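# Seat the lid fully on the upright box

## Task

Place the lid onto the box with its correct side facing up and pressed fully down, crushing neither the lid nor the box, and finish with the box standing upright on the table.

## Robot and tools

Robot: two arms, left_arm and right_arm, facing each other across a table. Base poses in the scene frame: left_arm at (-0.010, +0.458, +0.039) m, quat_wxyz (+0.705, 0, 0, -0.709); right_arm at (-0.013, -0.459, +0.039) m, quat_wxyz (+0.712, 0, 0, +0.702). The arm names do not match the sides of the images. A loose object may occasionally get a brief nudge.

Frames. In the scene frame the origin is the table centre, the table top is at z = +0.020 m and +z is up. left_arm sits on the +y side. Fixed cameras and the table use the scene frame. Everything about a hand (poses, velocities, targets, offsets, wrist-camera poses) uses that arm's own base frame, and rotations turn about the Hand target position. Each gripper's fingers point along its +x axis and close along its y axis. end_effector_position is the midpoint between the fingers, 3 to 4 cm behind the tips. Only the last 1.5 cm of each finger's inner face is flat. Printed positions and orientations can be off by a few cm, more at long reach.

Row format, shared by execute_actions and move. A row has 14 numbers, each in [-1, 1]. The first 7 are for left_arm: dx, dy, dz, rx, ry, rz, opening. The last 7 are the same for right_arm. Send all 14 even when only one arm moves. dx to rz are offsets, not poses. They count from that arm's Hand target at the start of the action or move, along its base axes. 1.0 means 0.6 m of translation or 180 degrees. rx, ry, rz form one rotation vector. A translation longer than 1.0 is scaled back along its direction. The opening is absolute: +1 is fully open (0.080 m) and -1 is fully closed. Empty fingers meet near -0.78. Going from fully open to closed takes at least about 0.6 s. To re-command an arm's Hand target, send six zeros. A 0 opening is a real command, so to leave a gripper as it is, resend its current opening.

execute_actions(actions, cameras). actions is a list of actions. Each action is a table of up to 15 rows, one row per 1/30 s step. A shorter table repeats its last row until 15 steps are done. Every row counts from the start pose of its action, not from the row before it. A later action or call starts from the new Hand target, so sending the same offset again moves further. An empty list returns camera images and the full state. cameras takes names (cam_high, cam_low, cam_left_wrist, cam_right_wrist), ["all"], or []. An unknown name makes the call invalid.

move(target, speed, blend, opening_speed, grip_force, blocking, cameras). target is one 14-number row or a list of up to 15 rows. Every row is an offset from the same starting Hand targets. Paths are straight lines, end together, last between 0.5 s and 10 s, and ignore obstacles. speed is in m/s, 0.002 to 4.3, default 0.25. Turning is capped at twice that value in rad/s. blend (m) rounds the corners of a list; 0 stops at each point. opening_speed is in units per second on the opening scale, 0.2 or more. grip_force is the force per finger pad in N, 8 to 34, given as one value or one per arm; it persists once set. blocking=false returns after about 0.5 s while the move continues. The result includes a move: line. done means at rest within 8 mm and 2 degrees of the target. off_target and moving are also possible. held means a check withheld a step. blocked means something stopped the gripper far from its target, and the arm then holds in place. fault is also possible. limits=paced means the pose was clipped. A faster motion lags and strays more and strikes harder.

wait(seconds 0 to 10) lets time pass, and a running move keeps going. stop brakes the current move. zoom_image(camera, region [x0, y0, x1, y1] in pixels, at most 504 by 504) enlarges part of that camera's newest image. finished_scene(scene) ends the scene and cannot be undone. The goal has to hold without the robot's help.

Reading results. Hand target is the last commanded pose after clipping. The gripper often stops short of it. A wait will not close that gap, but a new command (even zeros) will; send any remaining distance as an offset. grip_measured uses the opening scale and may be off by about 2 mm. The last Joint positions value is the opening in metres. To grip firmly, command about 0.08 below the reading at first contact; a smaller step grips more gently. Joint torques include the arm's own weight. External joint torques estimate outside load, and a push toward larger joint values lowers the reading. Joint velocities may read "within noise". Tool commands shows the current commands.

Motion limits. The commanded orientation is clipped to within 32 degrees of the measured one at every step. Friction and gravity can leave the hand low, short or tilted, so check it after each move and correct it. Don't let paths pass near an arm's own base. Joint ranges (rad): waist -3.054 to 3.054, shoulder 0 to 3.142, elbow 0 to 2.356, wrist pitch ±1.571, wrist yaw ±1.571, wrist roll ±3.142.

Avoid the following. Dropping parts, releasing them while they move, slamming or pushing hard. Contact between the arms, including closing one gripper on the other's fingers. Load on a wrist-camera cable, which counts as a touch. Anything leaving the table. Contact torque reaching the limits (N m): waist 17.8, shoulder 22, elbow 22, wrist pitch 5.8, wrist yaw 5.78, wrist roll 5.42. Reaching them stops that arm for 10 s. A far jump in one step can trigger an OVER-SPEED fault. Long holds, stretched reaches or pressing toward unreachable poses heat motors: MOTOR HOT appears at 50 °C and a fault at 95 °C. To stop pressing, command the target back behind the gripper. Lower the lid gently so neither part is crushed.

Each tool is called after "Call:" as name(argument=value, ...), one argument or row to a line, values as JSON.

## Session

Call:
execute_actions(
  actions=[],
)

Scene clock: 0.00 s.
left_arm: end_effector_position=(+0.1449, +0.3551, +0.1457) grip_measured=+1.000 end_effector_quat_wxyz=(+0.748, +0.033, +0.655, +0.101) | right_arm: end_effector_position=(+0.2049, -0.0245, +0.3086) grip_measured=+1.000 end_effector_quat_wxyz=(+0.985, +0.091, -0.086, -0.120)
Joint positions: left_arm=[1.2 1.808 1.56 -1.095 0.043 1.099 0.08] | right_arm=[0.218 0.265 0.443 -0.012 0.47 0.129 0.08]
Joint velocities: within noise
Joint torques (N m): no reading
External joint torques (N m): no reading
Heat: left arm: hottest wrist pitch 33 °C (+0.0 °C/min); right arm: hottest wrist yaw 33 °C (+0.0 °C/min).
Hand target: left_arm +0.1452, +0.3559, +0.1488; +0.749, +0.037, +0.653, +0.104 | right_arm +0.2039, -0.0247, +0.3115; +0.984, +0.093, -0.090, -0.120
Tool commands: left_gripper/opening=+1.0 right_gripper/opening=+1.0

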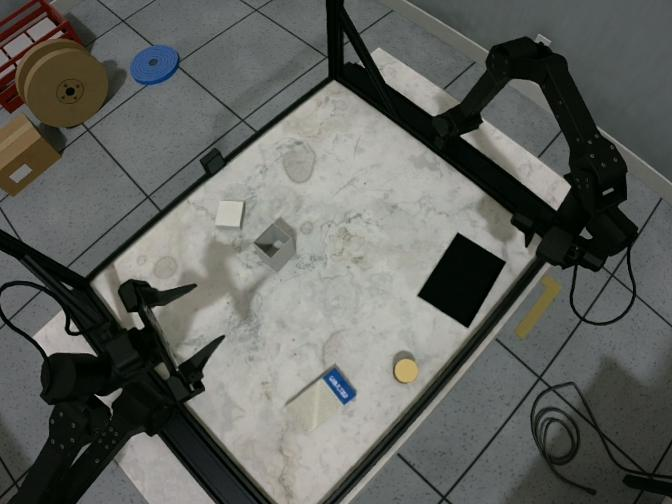

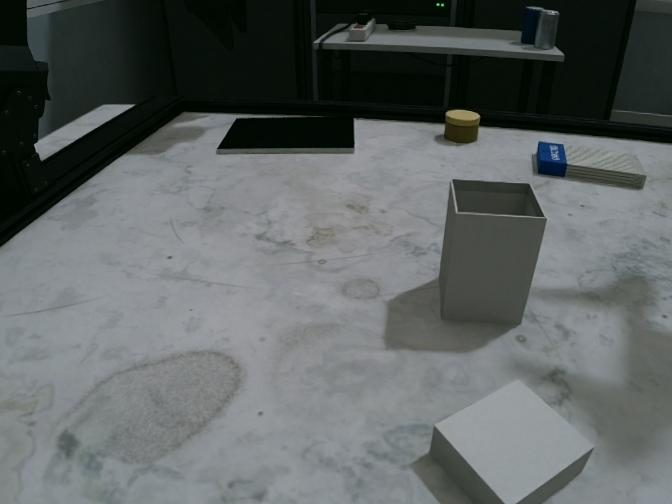

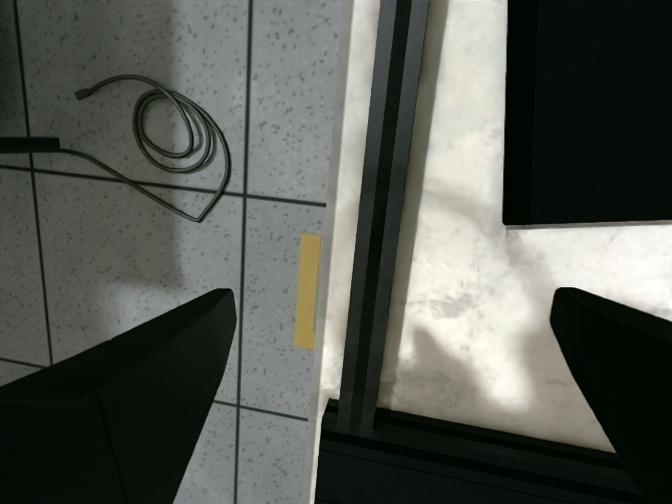

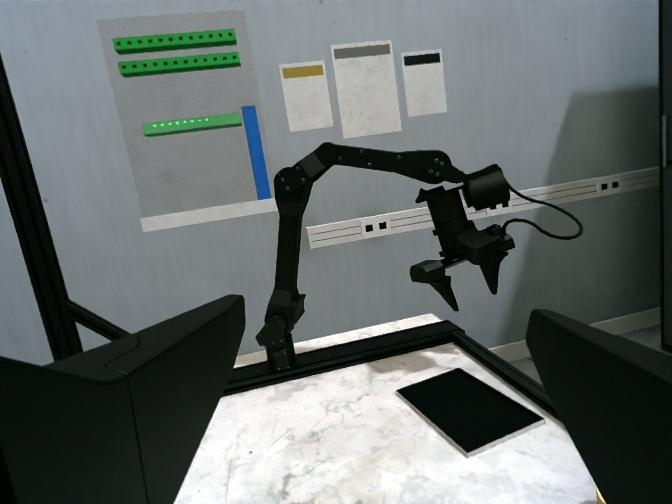

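Call:
move(
  target=[0,0,0,0,0,0,1,0.32,0.36,-0.2,-0.208,0.54,0.29,1],
  speed=0.5,
  cameras=["all"],
  grip_force=8,
)

Scene clock: 49.47 s.
left_arm: end_effector_position=(+0.1449, +0.3551, +0.1457) grip_measured=+1.000 end_effector_quat_wxyz=(+0.748, +0.033, +0.655, +0.101) | right_arm: end_effector_position=(+0.3947, +0.1890, +0.1899) grip_measured=+1.000 end_effector_quat_wxyz=(+0.697, -0.267, +0.608, +0.269)
Joint positions: left_arm=[1.2 1.808 1.56 -1.095 0.043 1.099 0.08] | right_arm=[0.448 2.194 2.311 -1.563 0.005 -0.331 0.08]
Joint torques (N m): left_arm=[0.02 -7.95 5.82 0.97 0.09 0.01] | right_arm=[0.05 -10.82 7.62 0.43 -0.17 -0.13]
External joint torques (N m): left_arm=[0.01 -0.61 0.13 0.31 0.02 0.02] | right_arm=[0.04 -1.3 2.33 -0.09 -0.15 -0.13]
Heat: left arm: hottest wrist pitch 34 °C (+1.2 °C/min); right arm: hottest elbow 34 °C (+9.7 °C/min).
Hand target: left_arm +0.1452, +0.3559, +0.1488; +0.749, +0.037, +0.653, +0.104 | right_arm +0.3959, +0.1913, +0.1915; +0.653, -0.270, +0.654, +0.271
Off the commanded pose: left_arm 0.003 m, 1 deg | right_arm 0.003 m, 7 deg.
joint sent to its limit (right arm) — joint 4 (wrist pitch), lower limit. The joint targets are off in orientation, not in position.
grip_force (N): 8, 8
move: off_target (right_arm)

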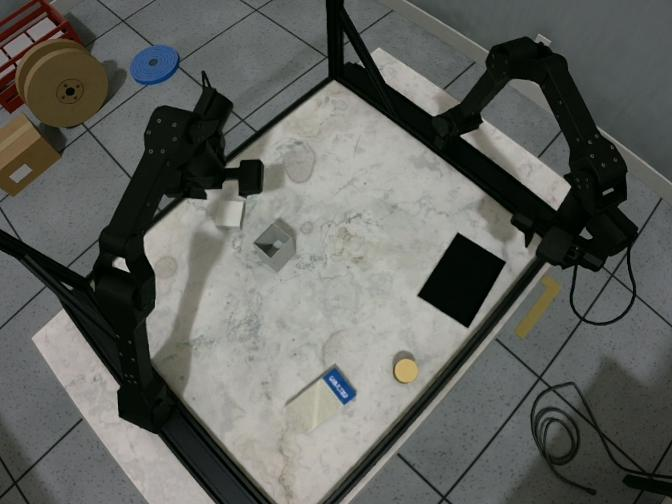

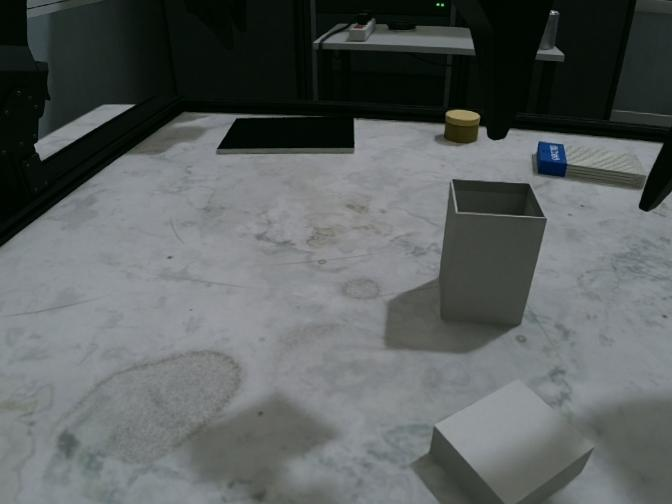

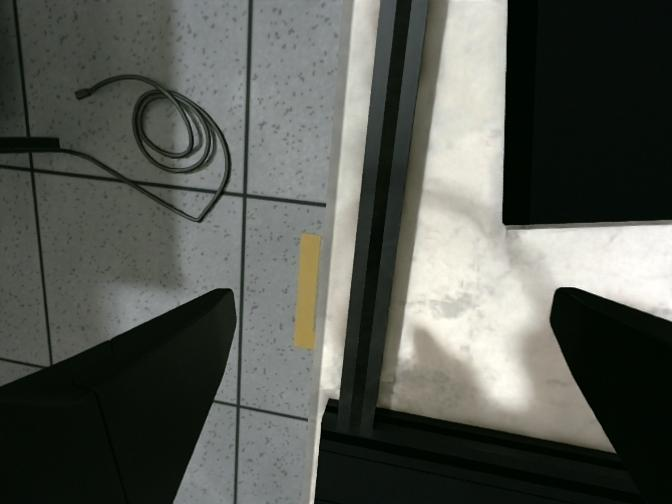

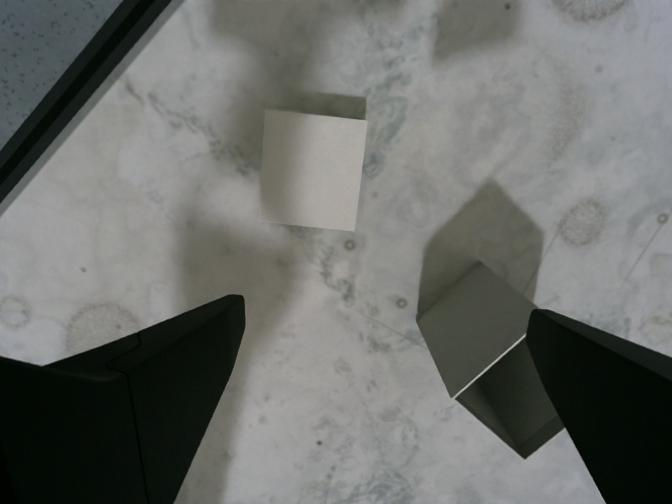

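Call:
move(
  target=[0,0,0,0,0,0,1,0.025,0.08,-0.08,0,0,-0.028,1],
  cameras=["cam_right_wrist","cam_high"],
)

Scene clock: 78.37 s.
left_arm: end_effector_position=(+0.1449, +0.3551, +0.1457) grip_measured=+1.000 end_effector_quat_wxyz=(+0.748, +0.033, +0.655, +0.101) | right_arm: end_effector_position=(+0.4080, +0.2376, +0.1406) grip_measured=+1.000 end_effector_quat_wxyz=(+0.705, -0.237, +0.621, +0.249)
Joint positions: left_arm=[1.2 1.808 1.56 -1.095 0.043 1.099 0.08] | right_arm=[0.529 2.329 2.338 -1.459 0.004 -0.175 0.08]
Joint torques (N m): left_arm=[-0.02 -7.95 5.8 0.97 0.09 -0.02] | right_arm=[-0.15 -12.32 7.66 0.85 -0.15 0.12]
External joint torques (N m): left_arm=[-0.01 -0.55 0.1 0.32 0.02 -0.01] | right_arm=[-0.31 -1.91 2.22 0.33 -0.12 0.12]
Heat: left arm: hottest wrist pitch 34 °C (+1.0 °C/min); right arm: hottest elbow 35 °C (+4.0 °C/min).
Hand target: left_arm +0.1452, +0.3559, +0.1488; +0.749, +0.037, +0.653, +0.104 | right_arm +0.4109, +0.2393, +0.1435; +0.664, -0.241, +0.665, +0.242
Off the commanded pose: left_arm 0.003 m, 1 deg | right_arm 0.004 m, 7 deg.
joint sent to its limit (right arm) — joint 3 (elbow), upper limit, where the elbow is as straight as it goes. The joint targets are off in orientation, not in position.
grip_force (N): 8, 8
move: off_target (right_arm)
Images, in order (width x height): cam_high 672x504, cam_right_wrist 672x504.

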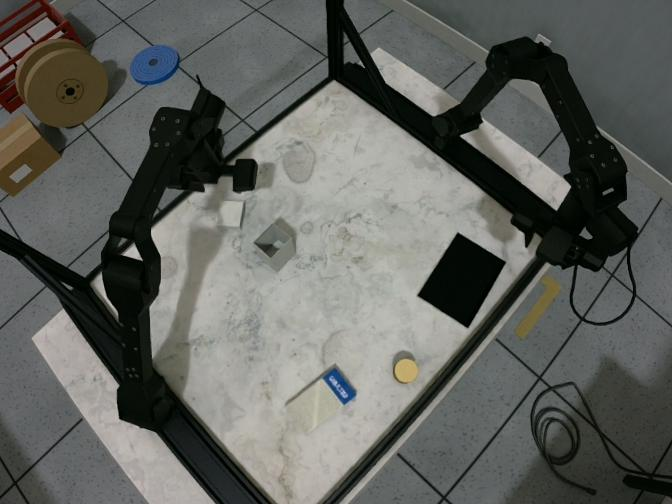

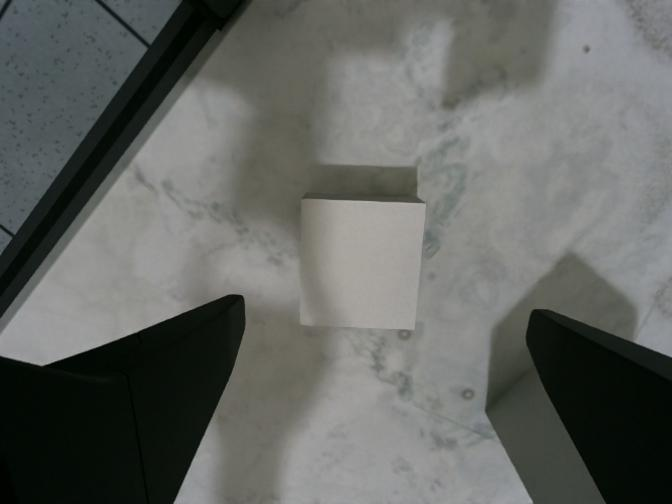

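Call:
move(
  target=[0,0,0,0,0,0,1,0.025,0.025,-0.105,0,0,-0.006,1],
  cameras=["cam_right_wrist","cam_low"],
)

Scene clock: 106.17 s.
left_arm: end_effector_position=(+0.1449, +0.3551, +0.1457) grip_measured=+1.000 end_effector_quat_wxyz=(+0.748, +0.033, +0.655, +0.101) | right_arm: end_effector_position=(+0.4243, +0.2513, +0.0778) grip_measured=+1.000 end_effector_quat_wxyz=(+0.691, -0.233, +0.641, +0.239)
Joint positions: left_arm=[1.2 1.808 1.56 -1.095 0.043 1.099 0.08] | right_arm=[0.536 2.471 2.341 -1.37 0.004 -0.145 0.08]
Joint torques (N m): left_arm=[0.01 -7.94 5.83 0.97 0.09 0] | right_arm=[0.13 -13.31 7.24 0.76 -0.14 0.15]
External joint torques (N m): left_arm=[-0.02 -0.6 0.1 0.29 0.02 0.01] | right_arm=[0.16 -2.11 1.73 0.32 -0.14 0.15]
Heat: left arm: hottest wrist pitch 34 °C (+0.0 °C/min); right arm: hottest shoulder 38 °C (+11.2 °C/min).
Hand target: left_arm +0.1452, +0.3559, +0.1488; +0.749, +0.037, +0.653, +0.104 | right_arm +0.4259, +0.2543, +0.0804; +0.666, -0.235, +0.667, +0.236
Off the commanded pose: left_arm 0.003 m, 1 deg | right_arm 0.004 m, 4 deg.
joint sent to its limit (right arm) — joint 3 (elbow), upper limit, where the elbow is as straight as it goes. The joint targets are off in orientation, not in position.
grip_force (N): 8, 8
move: off_target (right_arm)
Images, in order (width x height): cam_low 672x504, cam_right_wrist 672x504.

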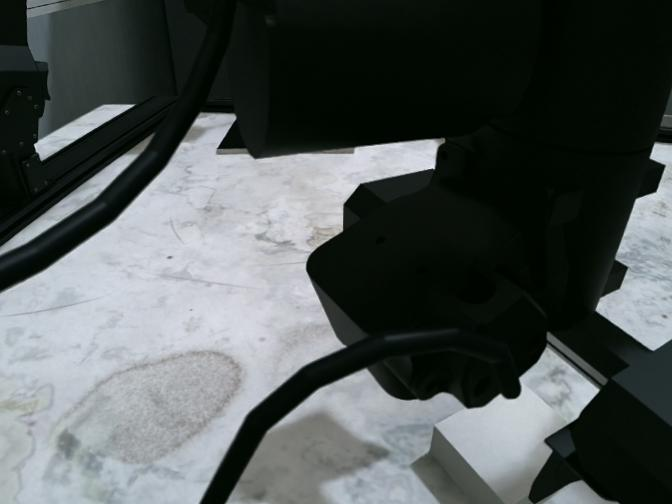

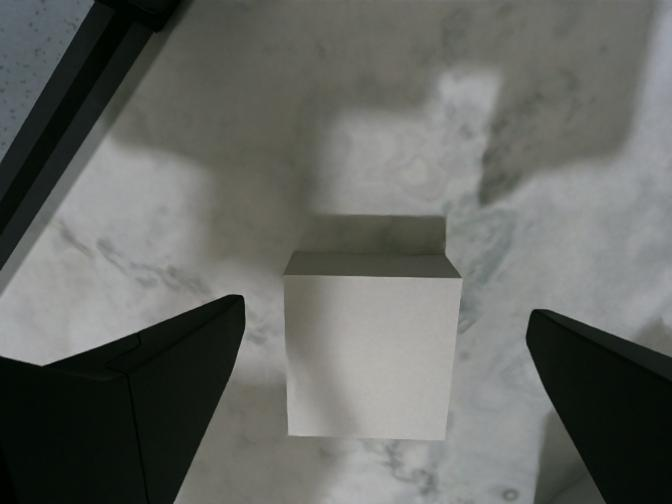

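Call:
move(
  target=[
    [0,0,0,0,0,0,1,-0.02,-0.019,-0.02,0,0,0,1],
    [0,0,0,0,0,0,1,-0.021,-0.02,-0.07,0,0,0,1],
  ],
  speed=0.15,
  blend=0.01,
  cameras=["cam_right_wrist","cam_low"],
)

Scene clock: 119.13 s.
left_arm: end_effector_position=(+0.1449, +0.3551, +0.1457) grip_measured=+1.000 end_effector_quat_wxyz=(+0.748, +0.033, +0.655, +0.101) | right_arm: end_effector_position=(+0.4134, +0.2431, +0.0394) grip_measured=+1.000 end_effector_quat_wxyz=(+0.667, -0.237, +0.666, +0.234)
Joint positions: left_arm=[1.2 1.808 1.56 -1.095 0.043 1.099 0.08] | right_arm=[0.533 2.475 2.198 -1.294 0.004 -0.145 0.08]
Joint torques (N m): left_arm=[0.07 -7.87 5.76 0.97 0.1 -0.02] | right_arm=[-0.2 -13.3 5.53 0.6 -0.19 -0.08]
External joint torques (N m): left_arm=[0.01 -0.41 0.02 0.32 0.03 -0.01] | right_arm=[-0.27 -2.28 0.18 0.3 -0.17 -0.07]
Heat: left arm: hottest wrist pitch 34 °C (+0.0 °C/min); right arm: hottest shoulder 43 °C (+13.2 °C/min).
Hand target: left_arm +0.1452, +0.3559, +0.1488; +0.749, +0.037, +0.653, +0.104 | right_arm +0.4133, +0.2423, +0.0385; +0.666, -0.235, +0.667, +0.235
Off the commanded pose: left_arm 0.003 m, 1 deg | right_arm 0.001 m, 0 deg.
grip_force (N): 8, 8
move: done
Images, in order (width x height): cam_low 672x504, cam_right_wrist 672x504.

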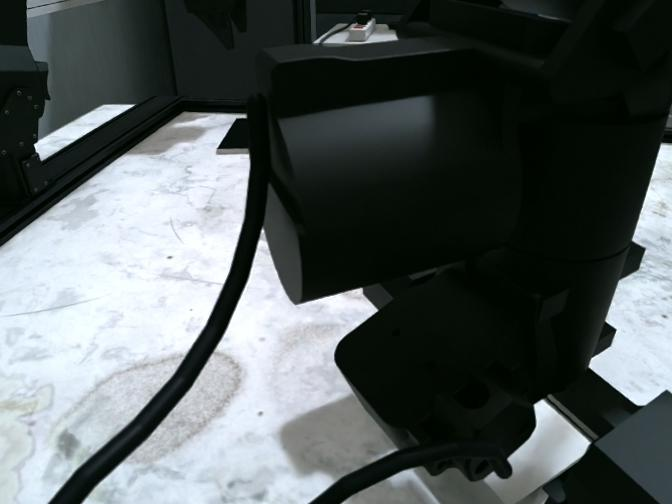

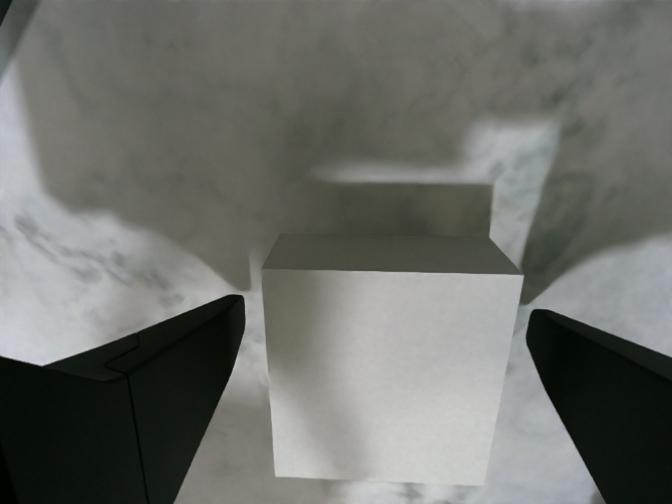

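Call:
move(
  target=[
    [0,0,0,0,0,0,1,-0.012,-0.0115,-0.009,0,0,0,1],
    [0,0,0,0,0,0,1,-0.012,-0.0115,-0.009,0,0,0,0.25],
  ],
  speed=0.1,
  opening_speed=0.6,
  cameras=["cam_right_wrist"],
)

Scene clock: 138.60 s.
left_arm: end_effector_position=(+0.1449, +0.3551, +0.1457) grip_measured=+1.000 end_effector_quat_wxyz=(+0.748, +0.033, +0.655, +0.101) | right_arm: end_effector_position=(+0.4075, +0.2347, +0.0293) grip_measured=+0.539 end_effector_quat_wxyz=(+0.665, -0.235, +0.670, +0.232)
Joint positions: left_arm=[1.2 1.808 1.56 -1.095 0.043 1.099 0.08] | right_arm=[0.524 2.437 2.089 -1.23 0.004 -0.15 0.059]
Joint torques (N m): left_arm=[0.04 -8.07 5.76 0.98 0.07 0] | right_arm=[0.12 -14.85 5.14 0.46 -0.17 -0.09]
External joint torques (N m): left_arm=[-0.04 -0.7 0.08 0.33 0 0.01] | right_arm=[0.21 -4.12 -0.11 0.19 -0.16 -0.09]
Heat: left arm: hottest wrist pitch 34 °C (+0.0 °C/min); right arm: hottest shoulder 45 °C (+11.1 °C/min).
Hand target: left_arm +0.1452, +0.3559, +0.1488; +0.749, +0.037, +0.653, +0.104 | right_arm +0.4061, +0.2354, +0.0331; +0.666, -0.235, +0.667, +0.235
Off the commanded pose: left_arm 0.003 m, 1 deg | right_arm 0.004 m, 1 deg.
grip_force (N): 8, 8
move: done
Images, in order (width x height): cam_right_wrist 672x504.

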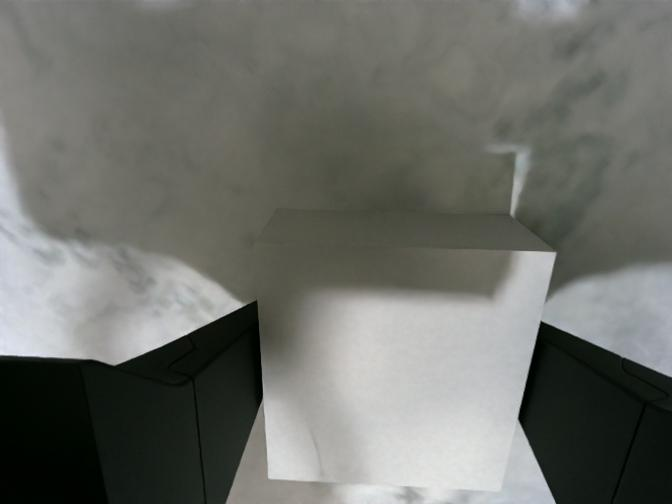

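Call:
move(
  target=[
    [0,0,0,0,0,0,1,-0.005,0,0.06,0,0,0,0.25],
    [0,0,0,0,0,0,1,-0.11,-0.05,0.28,0,0,-0.261,0.25],
  ],
  speed=0.25,
  blend=0.03,
  cameras=["all"],
)

Scene clock: 168.27 s.
left_arm: end_effector_position=(+0.1449, +0.3551, +0.1457) grip_measured=+1.000 end_effector_quat_wxyz=(+0.748, +0.033, +0.655, +0.101) | right_arm: end_effector_position=(+0.3428, +0.2052, +0.1966) grip_measured=+0.539 end_effector_quat_wxyz=(+0.728, +0.064, +0.682, -0.034)
Joint positions: left_arm=[1.2 1.808 1.56 -1.095 0.043 1.099 0.08] | right_arm=[0.54 2.054 2.123 -1.563 0.002 0.679 0.059]
Joint torques (N m): left_arm=[-0.04 -8.02 5.79 0.98 0.09 -0.01] | right_arm=[0.34 -12.31 5.53 0.37 -0.05 0.17]
External joint torques (N m): left_arm=[-0.04 -0.65 0.13 0.34 0.01 0] | right_arm=[0.48 -3.72 0.29 -0.06 -0.1 0.17]
Heat: left arm: hottest shoulder 34 °C (+1.0 °C/min); right arm: hottest shoulder 53 °C (+14.2 °C/min). Fold the right arm in close to its base, or ease its load, before you think long.
Hand target: left_arm +0.1452, +0.3559, +0.1488; +0.749, +0.037, +0.653, +0.104 | right_arm +0.3400, +0.2055, +0.2010; +0.705, +0.050, +0.706, -0.050
Off the commanded pose: left_arm 0.003 m, 1 deg | right_arm 0.005 m, 4 deg.
MOTOR HOT: joint 2 (shoulder) of the right arm reports 53 °C; the controller stops that arm at 95 °C. To cool a motor, set the load down, stop pushing, or move to a pose that needs little force.
joint sent to its limit (right arm) — joint 4 (wrist pitch), lower limit. The joint targets are off in orientation, not in position.
grip_force (N): 8, 8
move: off_target (right_arm); blend cut to 0.0181 m at target 1

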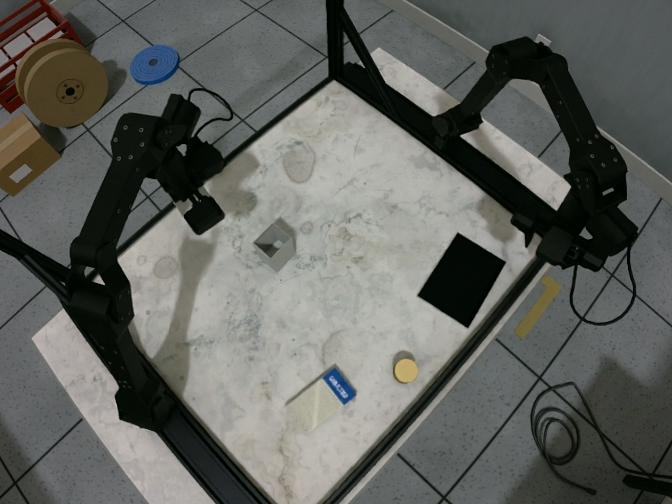

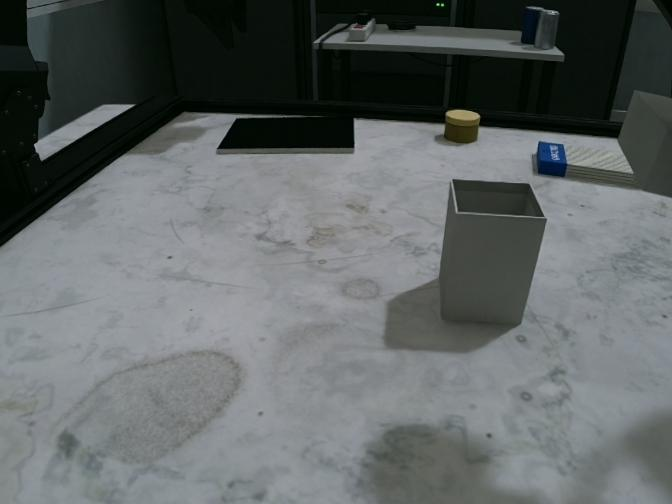

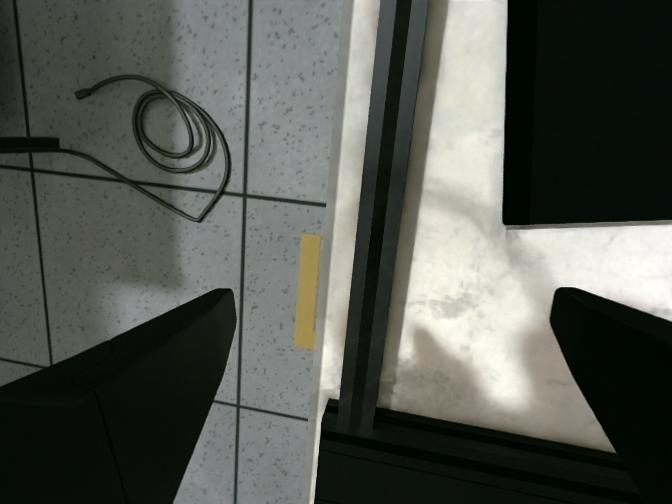

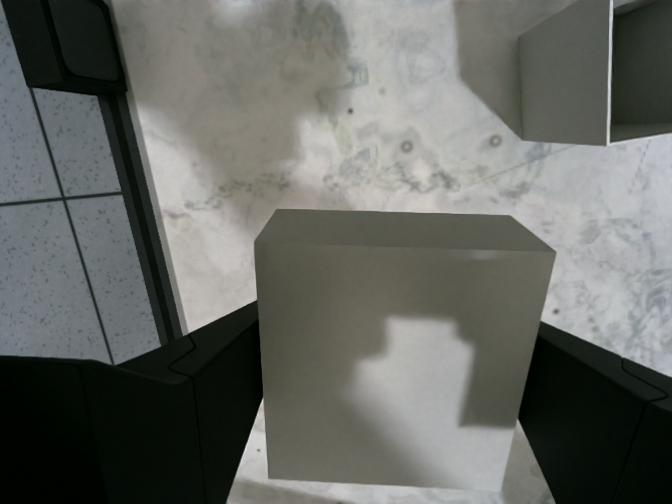

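Call:
move(
  target=[0,0,0,0,0,0,1,0.08,-0.084,-0.055,0,0,0.044,0.25],
  cameras=["all"],
)

Scene clock: 211.67 s.
left_arm: end_effector_position=(+0.1449, +0.3551, +0.1457) grip_measured=+1.000 end_effector_quat_wxyz=(+0.748, +0.033, +0.655, +0.101) | right_arm: end_effector_position=(+0.3863, +0.1538, +0.1654) grip_measured=+0.539 end_effector_quat_wxyz=(+0.711, +0.006, +0.703, -0.001)
Joint positions: left_arm=[1.2 1.808 1.56 -1.095 0.043 1.099 0.08] | right_arm=[0.378 2.166 2.173 -1.563 -0.002 0.388 0.059]
Joint torques (N m): left_arm=[0.08 -7.91 5.86 0.98 0.09 -0.01] | right_arm=[0.05 -10.99 7.47 0.31 0.06 -0.09]
External joint torques (N m): left_arm=[0.05 -0.54 0.21 0.34 0.02 0] | right_arm=[0.04 -1.78 2.26 -0.03 0.06 -0.09]
Heat: left arm: hottest shoulder 34 °C (+1.0 °C/min); right arm: hottest shoulder 51 °C (+2.0 °C/min). Fold the right arm in close to its base, or ease its load, before you think long.
Hand target: left_arm +0.1452, +0.3559, +0.1488; +0.749, +0.037, +0.653, +0.104 | right_arm +0.3881, +0.1550, +0.1681; +0.707, +0.001, +0.707, -0.001
Off the commanded pose: left_arm 0.003 m, 1 deg | right_arm 0.003 m, 1 deg.
MOTOR HOT: still on. Joint 2 (shoulder) of the right arm reports 51 °C.
joint sent to its limit (right arm) — joint 4 (wrist pitch), lower limit. The joint targets still meet the commanded pose.
grip_force (N): 8, 8
move: done

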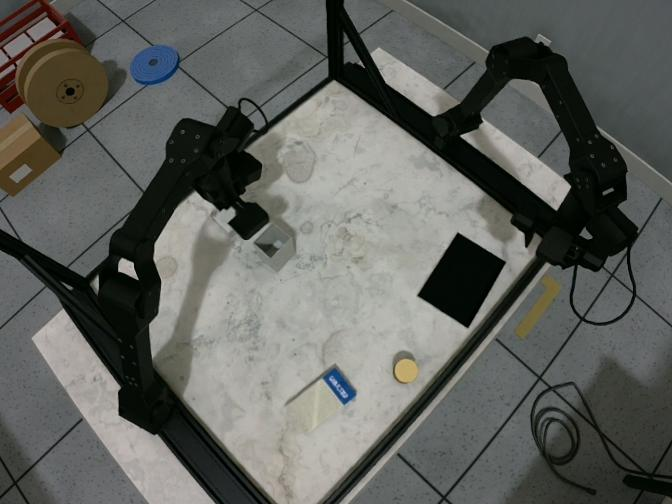

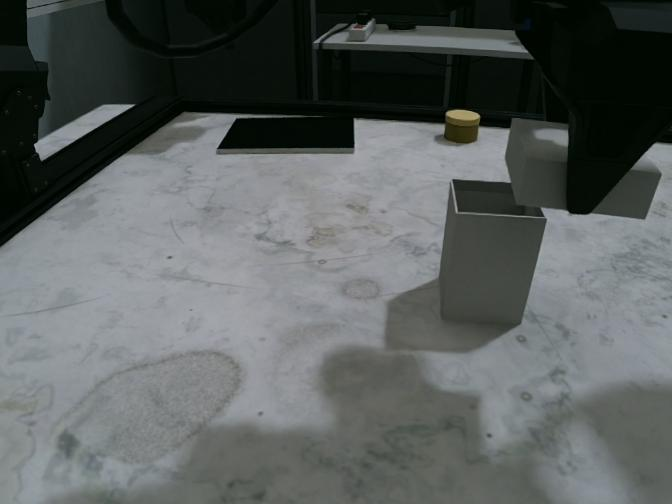

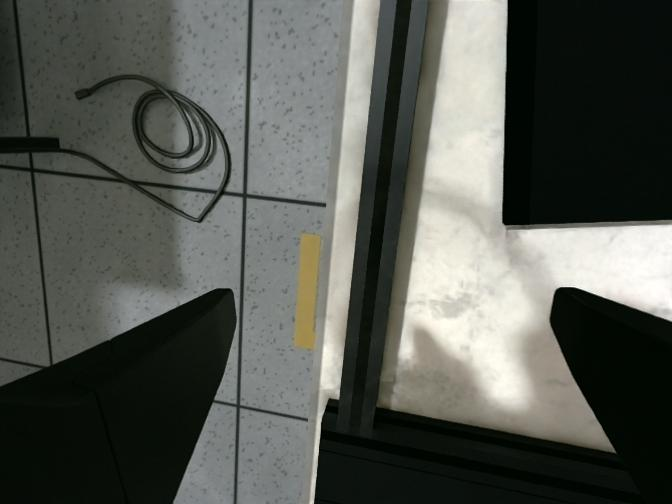

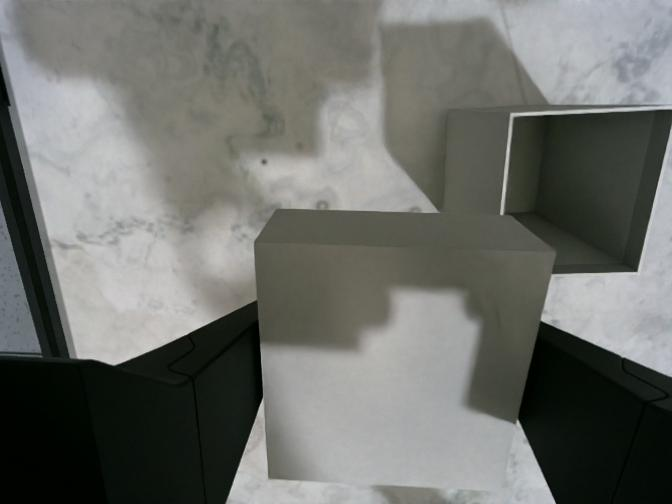

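Call:
move(
  target=[0,0,0,0,0,0,1,0.0267,-0.119,-0.008,0,0,0.013,0.25],
  cameras=["cam_low","cam_right_wrist"],
)

Scene clock: 245.73 s.
left_arm: end_effector_position=(+0.1449, +0.3551, +0.1457) grip_measured=+1.000 end_effector_quat_wxyz=(+0.748, +0.033, +0.655, +0.101) | right_arm: end_effector_position=(+0.4052, +0.0833, +0.1623) grip_measured=+0.539 end_effector_quat_wxyz=(+0.707, -0.010, +0.707, +0.012)
Joint positions: left_arm=[1.2 1.808 1.56 -1.095 0.043 1.099 0.08] | right_arm=[0.202 2.166 2.16 -1.563 -0.002 0.171 0.059]
Joint torques (N m): left_arm=[0.01 -7.93 5.7 0.98 0.1 -0.01] | right_arm=[0.09 -11.89 5.89 0.28 0.05 -0.12]
External joint torques (N m): left_arm=[0 -0.62 0.04 0.33 0.03 0] | right_arm=[0.05 -2.68 0.69 -0.05 0.05 -0.12]
Heat: left arm: hottest shoulder 35 °C (+1.0 °C/min); right arm: hottest shoulder 48 °C (-3.0 °C/min). Fold the right arm in close to its base, or ease its load, before you think long.
Hand target: left_arm +0.1452, +0.3559, +0.1488; +0.749, +0.037, +0.653, +0.104 | right_arm +0.4041, +0.0836, +0.1634; +0.707, -0.013, +0.707, +0.014
Off the commanded pose: left_arm 0.003 m, 1 deg | right_arm 0.002 m, 0 deg.
MOTOR HOT: still on. Joint 2 (shoulder) of the right arm reports 48 °C.
joint sent to its limit (right arm) — joint 4 (wrist pitch), lower limit. The joint targets still meet the commanded pose.
grip_force (N): 8, 8
move: done
Images, in order (width x height): cam_low 672x504, cam_right_wrist 672x504.

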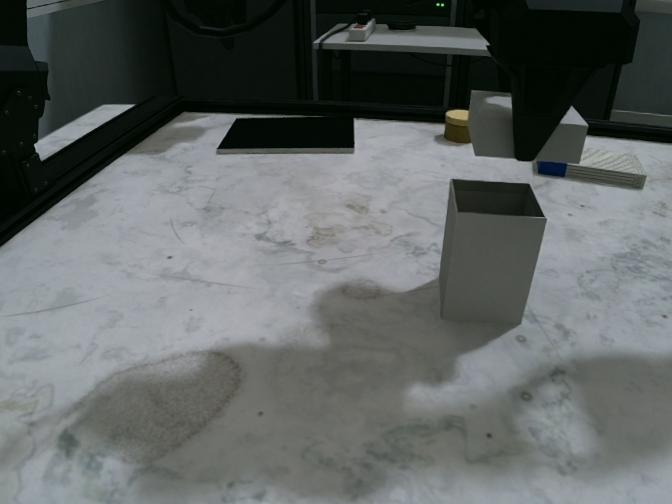

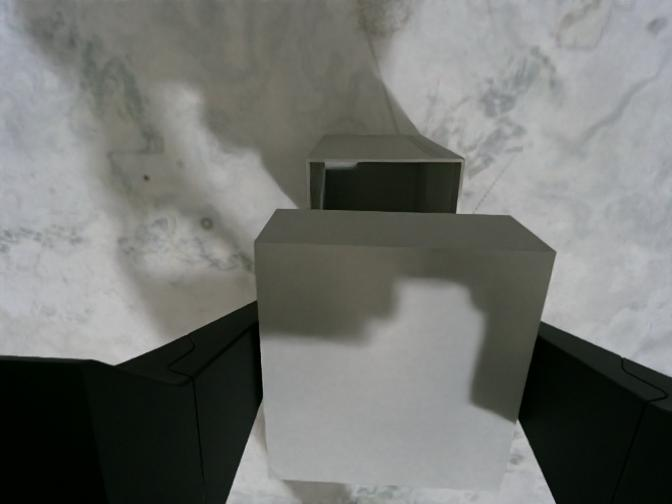

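Call:
move(
  target=[0,0,0,0,0,0,1,0.01,-0.0047,-0.062,0,0,0.008,0.25],
  speed=0.15,
  cameras=["cam_low","cam_right_wrist"],
)

Call:
zoom_image(
  camera="cam_right_wrist",
  region=[230, 150, 580, 300],
)

Call:
zoom_image(
  camera="cam_low",
  region=[400, 80, 640, 260],
)

Scene clock: 268.80 s.
left_arm: end_effector_position=(+0.1449, +0.3551, +0.1457) grip_measured=+1.000 end_effector_quat_wxyz=(+0.748, +0.033, +0.655, +0.101) | right_arm: end_effector_position=(+0.4104, +0.0821, +0.1252) grip_measured=+0.539 end_effector_quat_wxyz=(+0.705, -0.021, +0.708, +0.022)
Joint positions: left_arm=[1.2 1.808 1.56 -1.095 0.043 1.099 0.08] | right_arm=[0.197 2.166 2.011 -1.42 -0.002 0.136 0.059]
Joint torques (N m): left_arm=[0 -7.87 5.78 0.96 0.09 0] | right_arm=[-0.14 -12.2 5.51 0.6 0.07 -0.11]
External joint torques (N m): left_arm=[-0.01 -0.48 0.1 0.33 0.01 0.01] | right_arm=[-0.06 -2.79 0.13 0.27 0.06 -0.11]
Heat: left arm: hottest shoulder 35 °C (+1.0 °C/min); right arm: hottest shoulder 48 °C (-3.0 °C/min). Fold the right arm in close to its base, or ease its load, before you think long.
Hand target: left_arm +0.1452, +0.3559, +0.1488; +0.749, +0.037, +0.653, +0.104 | right_arm +0.4101, +0.0808, +0.1262; +0.707, -0.022, +0.707, +0.022
Off the commanded pose: left_arm 0.003 m, 1 deg | right_arm 0.002 m, 0 deg.
MOTOR HOT: still on. Joint 2 (shoulder) of the right arm reports 48 °C.
grip_force (N): 8, 8
move: done
Images, in order (width x height): cam_low 672x504, cam_right_wrist 672x504.

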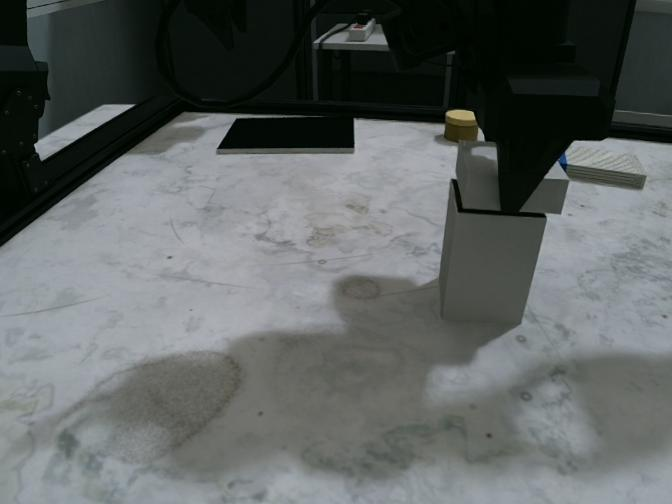

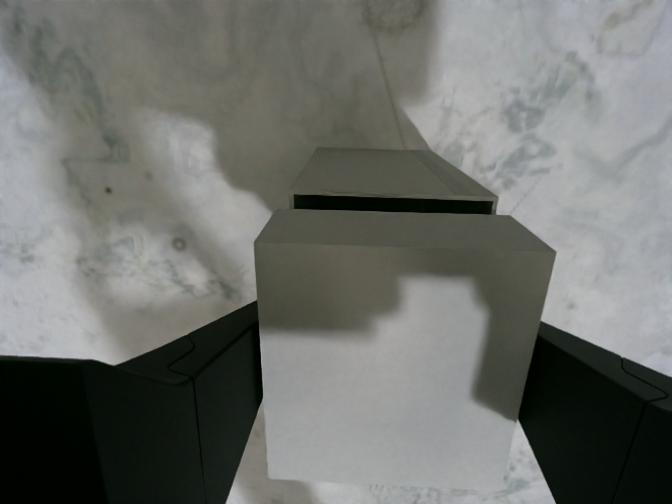

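Scaled by 1.440 from the camera's 672x504 image, which has a finer 960x720 frame.

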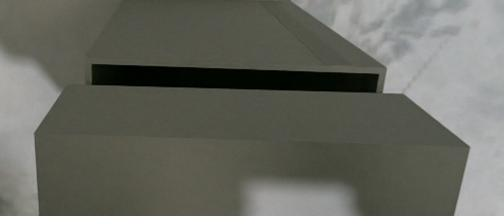

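Scaled by 2.100 from the camera's 672x504 image, which has a finer 960x720 frame.

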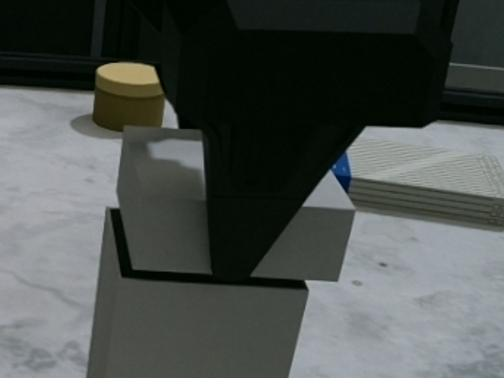

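Call:
move(
  target=[0,0,0,0,0,0,1,0.0083,-0.001,-0.007,0,0,0.003,0.25],
  speed=0.1,
  cameras=["cam_low","cam_right_wrist"],
)

Call:
zoom_image(
  camera="cam_right_wrist",
  region=[230, 150, 580, 300],
)

Call:
zoom_image(
  camera="cam_low",
  region=[400, 80, 640, 260],
)

Scene clock: 294.57 s.
left_arm: end_effector_position=(+0.1449, +0.3551, +0.1457) grip_measured=+1.000 end_effector_quat_wxyz=(+0.748, +0.033, +0.655, +0.101) | right_arm: end_effector_position=(+0.4119, +0.0809, +0.1216) grip_measured=+0.539 end_effector_quat_wxyz=(+0.704, -0.025, +0.710, +0.025)
Joint positions: left_arm=[1.2 1.808 1.56 -1.095 0.043 1.099 0.08] | right_arm=[0.193 2.176 2.011 -1.415 -0.002 0.123 0.059]
Joint torques (N m): left_arm=[0.01 -7.96 5.72 0.99 0.08 0] | right_arm=[-0.29 -10.65 7.48 0.59 0.06 -0.15]
External joint torques (N m): left_arm=[0.05 -0.56 0.01 0.34 0 0.01] | right_arm=[-0.29 -1.19 2.11 0.27 0.06 -0.15]
Heat: left arm: hottest shoulder 35 °C (+0.0 °C/min); right arm: hottest shoulder 49 °C (+1.0 °C/min). Fold the right arm in close to its base, or ease its load, before you think long.
Hand target: left_arm +0.1452, +0.3559, +0.1488; +0.749, +0.037, +0.653, +0.104 | right_arm +0.4151, +0.0801, +0.1219; +0.706, -0.025, +0.707, +0.026
Off the commanded pose: left_arm 0.003 m, 1 deg | right_arm 0.003 m, 0 deg.
MOTOR HOT: still on. Joint 2 (shoulder) of the right arm reports 49 °C.
grip_force (N): 8, 8
move: done
Images, in order (width x height): cam_low 672x504, cam_right_wrist 672x504.

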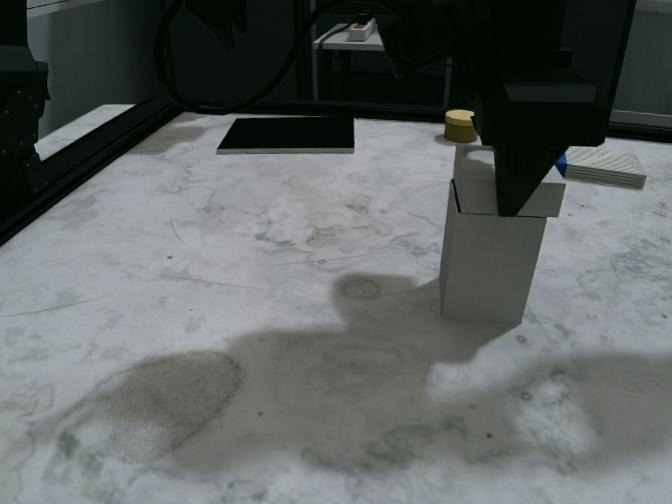

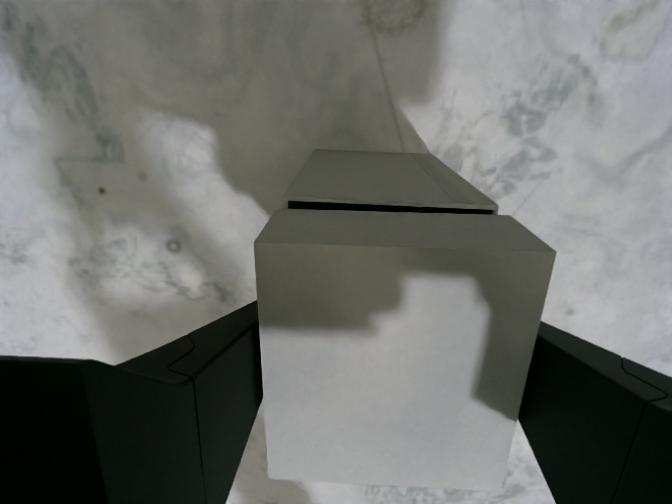

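Scaled by 1.440 from the camera's 672x504 image, which has a finer 960x720 frame.

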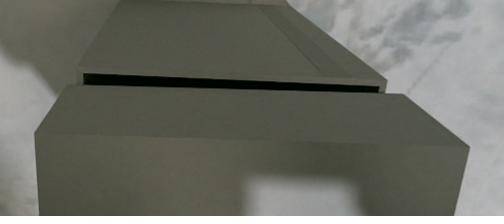

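Scaled by 2.100 from the camera's 672x504 image, which has a finer 960x720 frame.

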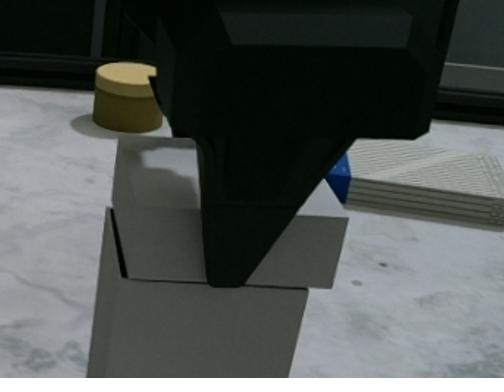

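Call:
move(
  target=[0,0,0,0,0,0,1,0.0035,0,0,0,0,0,0.25],
  speed=0.1,
  cameras=["cam_low","cam_right_wrist"],
)

Call:
zoom_image(
  camera="cam_right_wrist",
  region=[230, 150, 580, 300],
)

Call:
zoom_image(
  camera="cam_low",
  region=[400, 80, 640, 260],
)

Scene clock: 308.10 s.
left_arm: end_effector_position=(+0.1449, +0.3551, +0.1457) grip_measured=+1.000 end_effector_quat_wxyz=(+0.748, +0.033, +0.655, +0.101) | right_arm: end_effector_position=(+0.4145, +0.0811, +0.1211) grip_measured=+0.539 end_effector_quat_wxyz=(+0.705, -0.025, +0.709, +0.025)
Joint positions: left_arm=[1.2 1.808 1.56 -1.095 0.043 1.099 0.08] | right_arm=[0.193 2.184 2.023 -1.415 -0.002 0.122 0.059]
Joint torques (N m): left_arm=[0.02 -7.97 5.72 0.99 0.1 0.02] | right_arm=[-0.27 -10.64 7.88 0.16 0.05 -0.14]
External joint torques (N m): left_arm=[0.01 -0.57 0.01 0.33 0.02 0.03] | right_arm=[-0.32 -1.08 2.5 -0.15 0.05 -0.13]
Heat: left arm: hottest shoulder 35 °C (+0.0 °C/min); right arm: hottest shoulder 52 °C (+4.1 °C/min). Fold the right arm in close to its base, or ease its load, before you think long.
Hand target: left_arm +0.1452, +0.3559, +0.1488; +0.749, +0.037, +0.653, +0.104 | right_arm +0.4172, +0.0801, +0.1219; +0.706, -0.025, +0.707, +0.026
Off the commanded pose: left_arm 0.003 m, 1 deg | right_arm 0.003 m, 0 deg.
MOTOR HOT: still on. Joint 2 (shoulder) of the right arm reports 52 °C.
grip_force (N): 8, 8
move: done
Images, in order (width x height): cam_low 672x504, cam_right_wrist 672x504.

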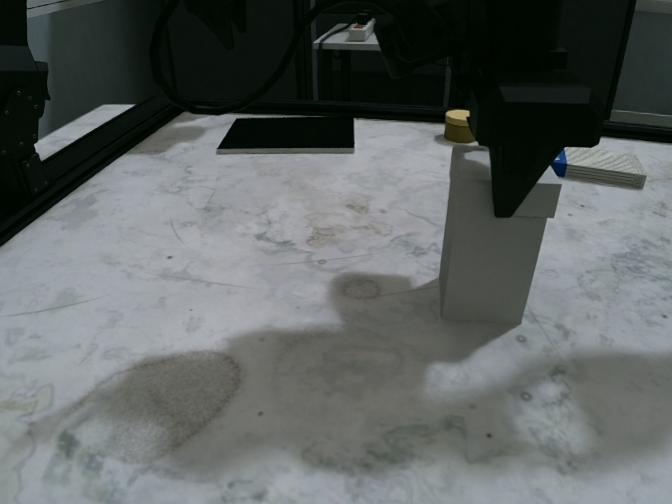

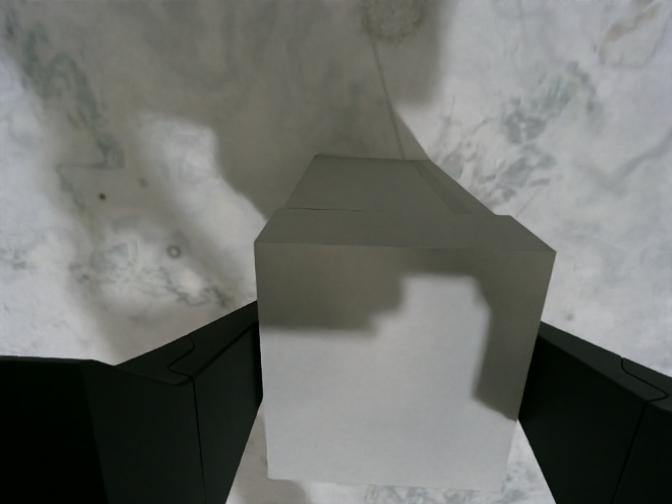

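Scaled by 1.440 from the camera's 672x504 image, which has a finer 960x720 frame.

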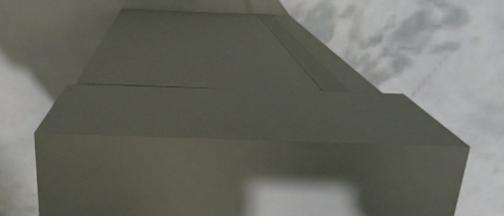

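Scaled by 2.100 from the camera's 672x504 image, which has a finer 960x720 frame.

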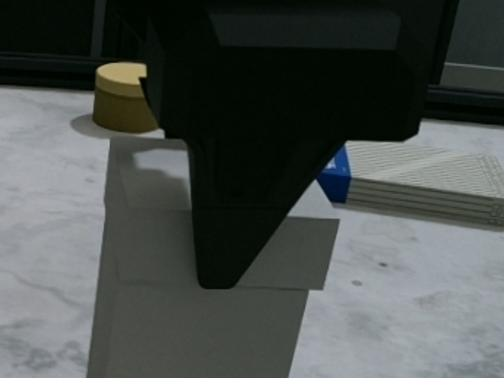

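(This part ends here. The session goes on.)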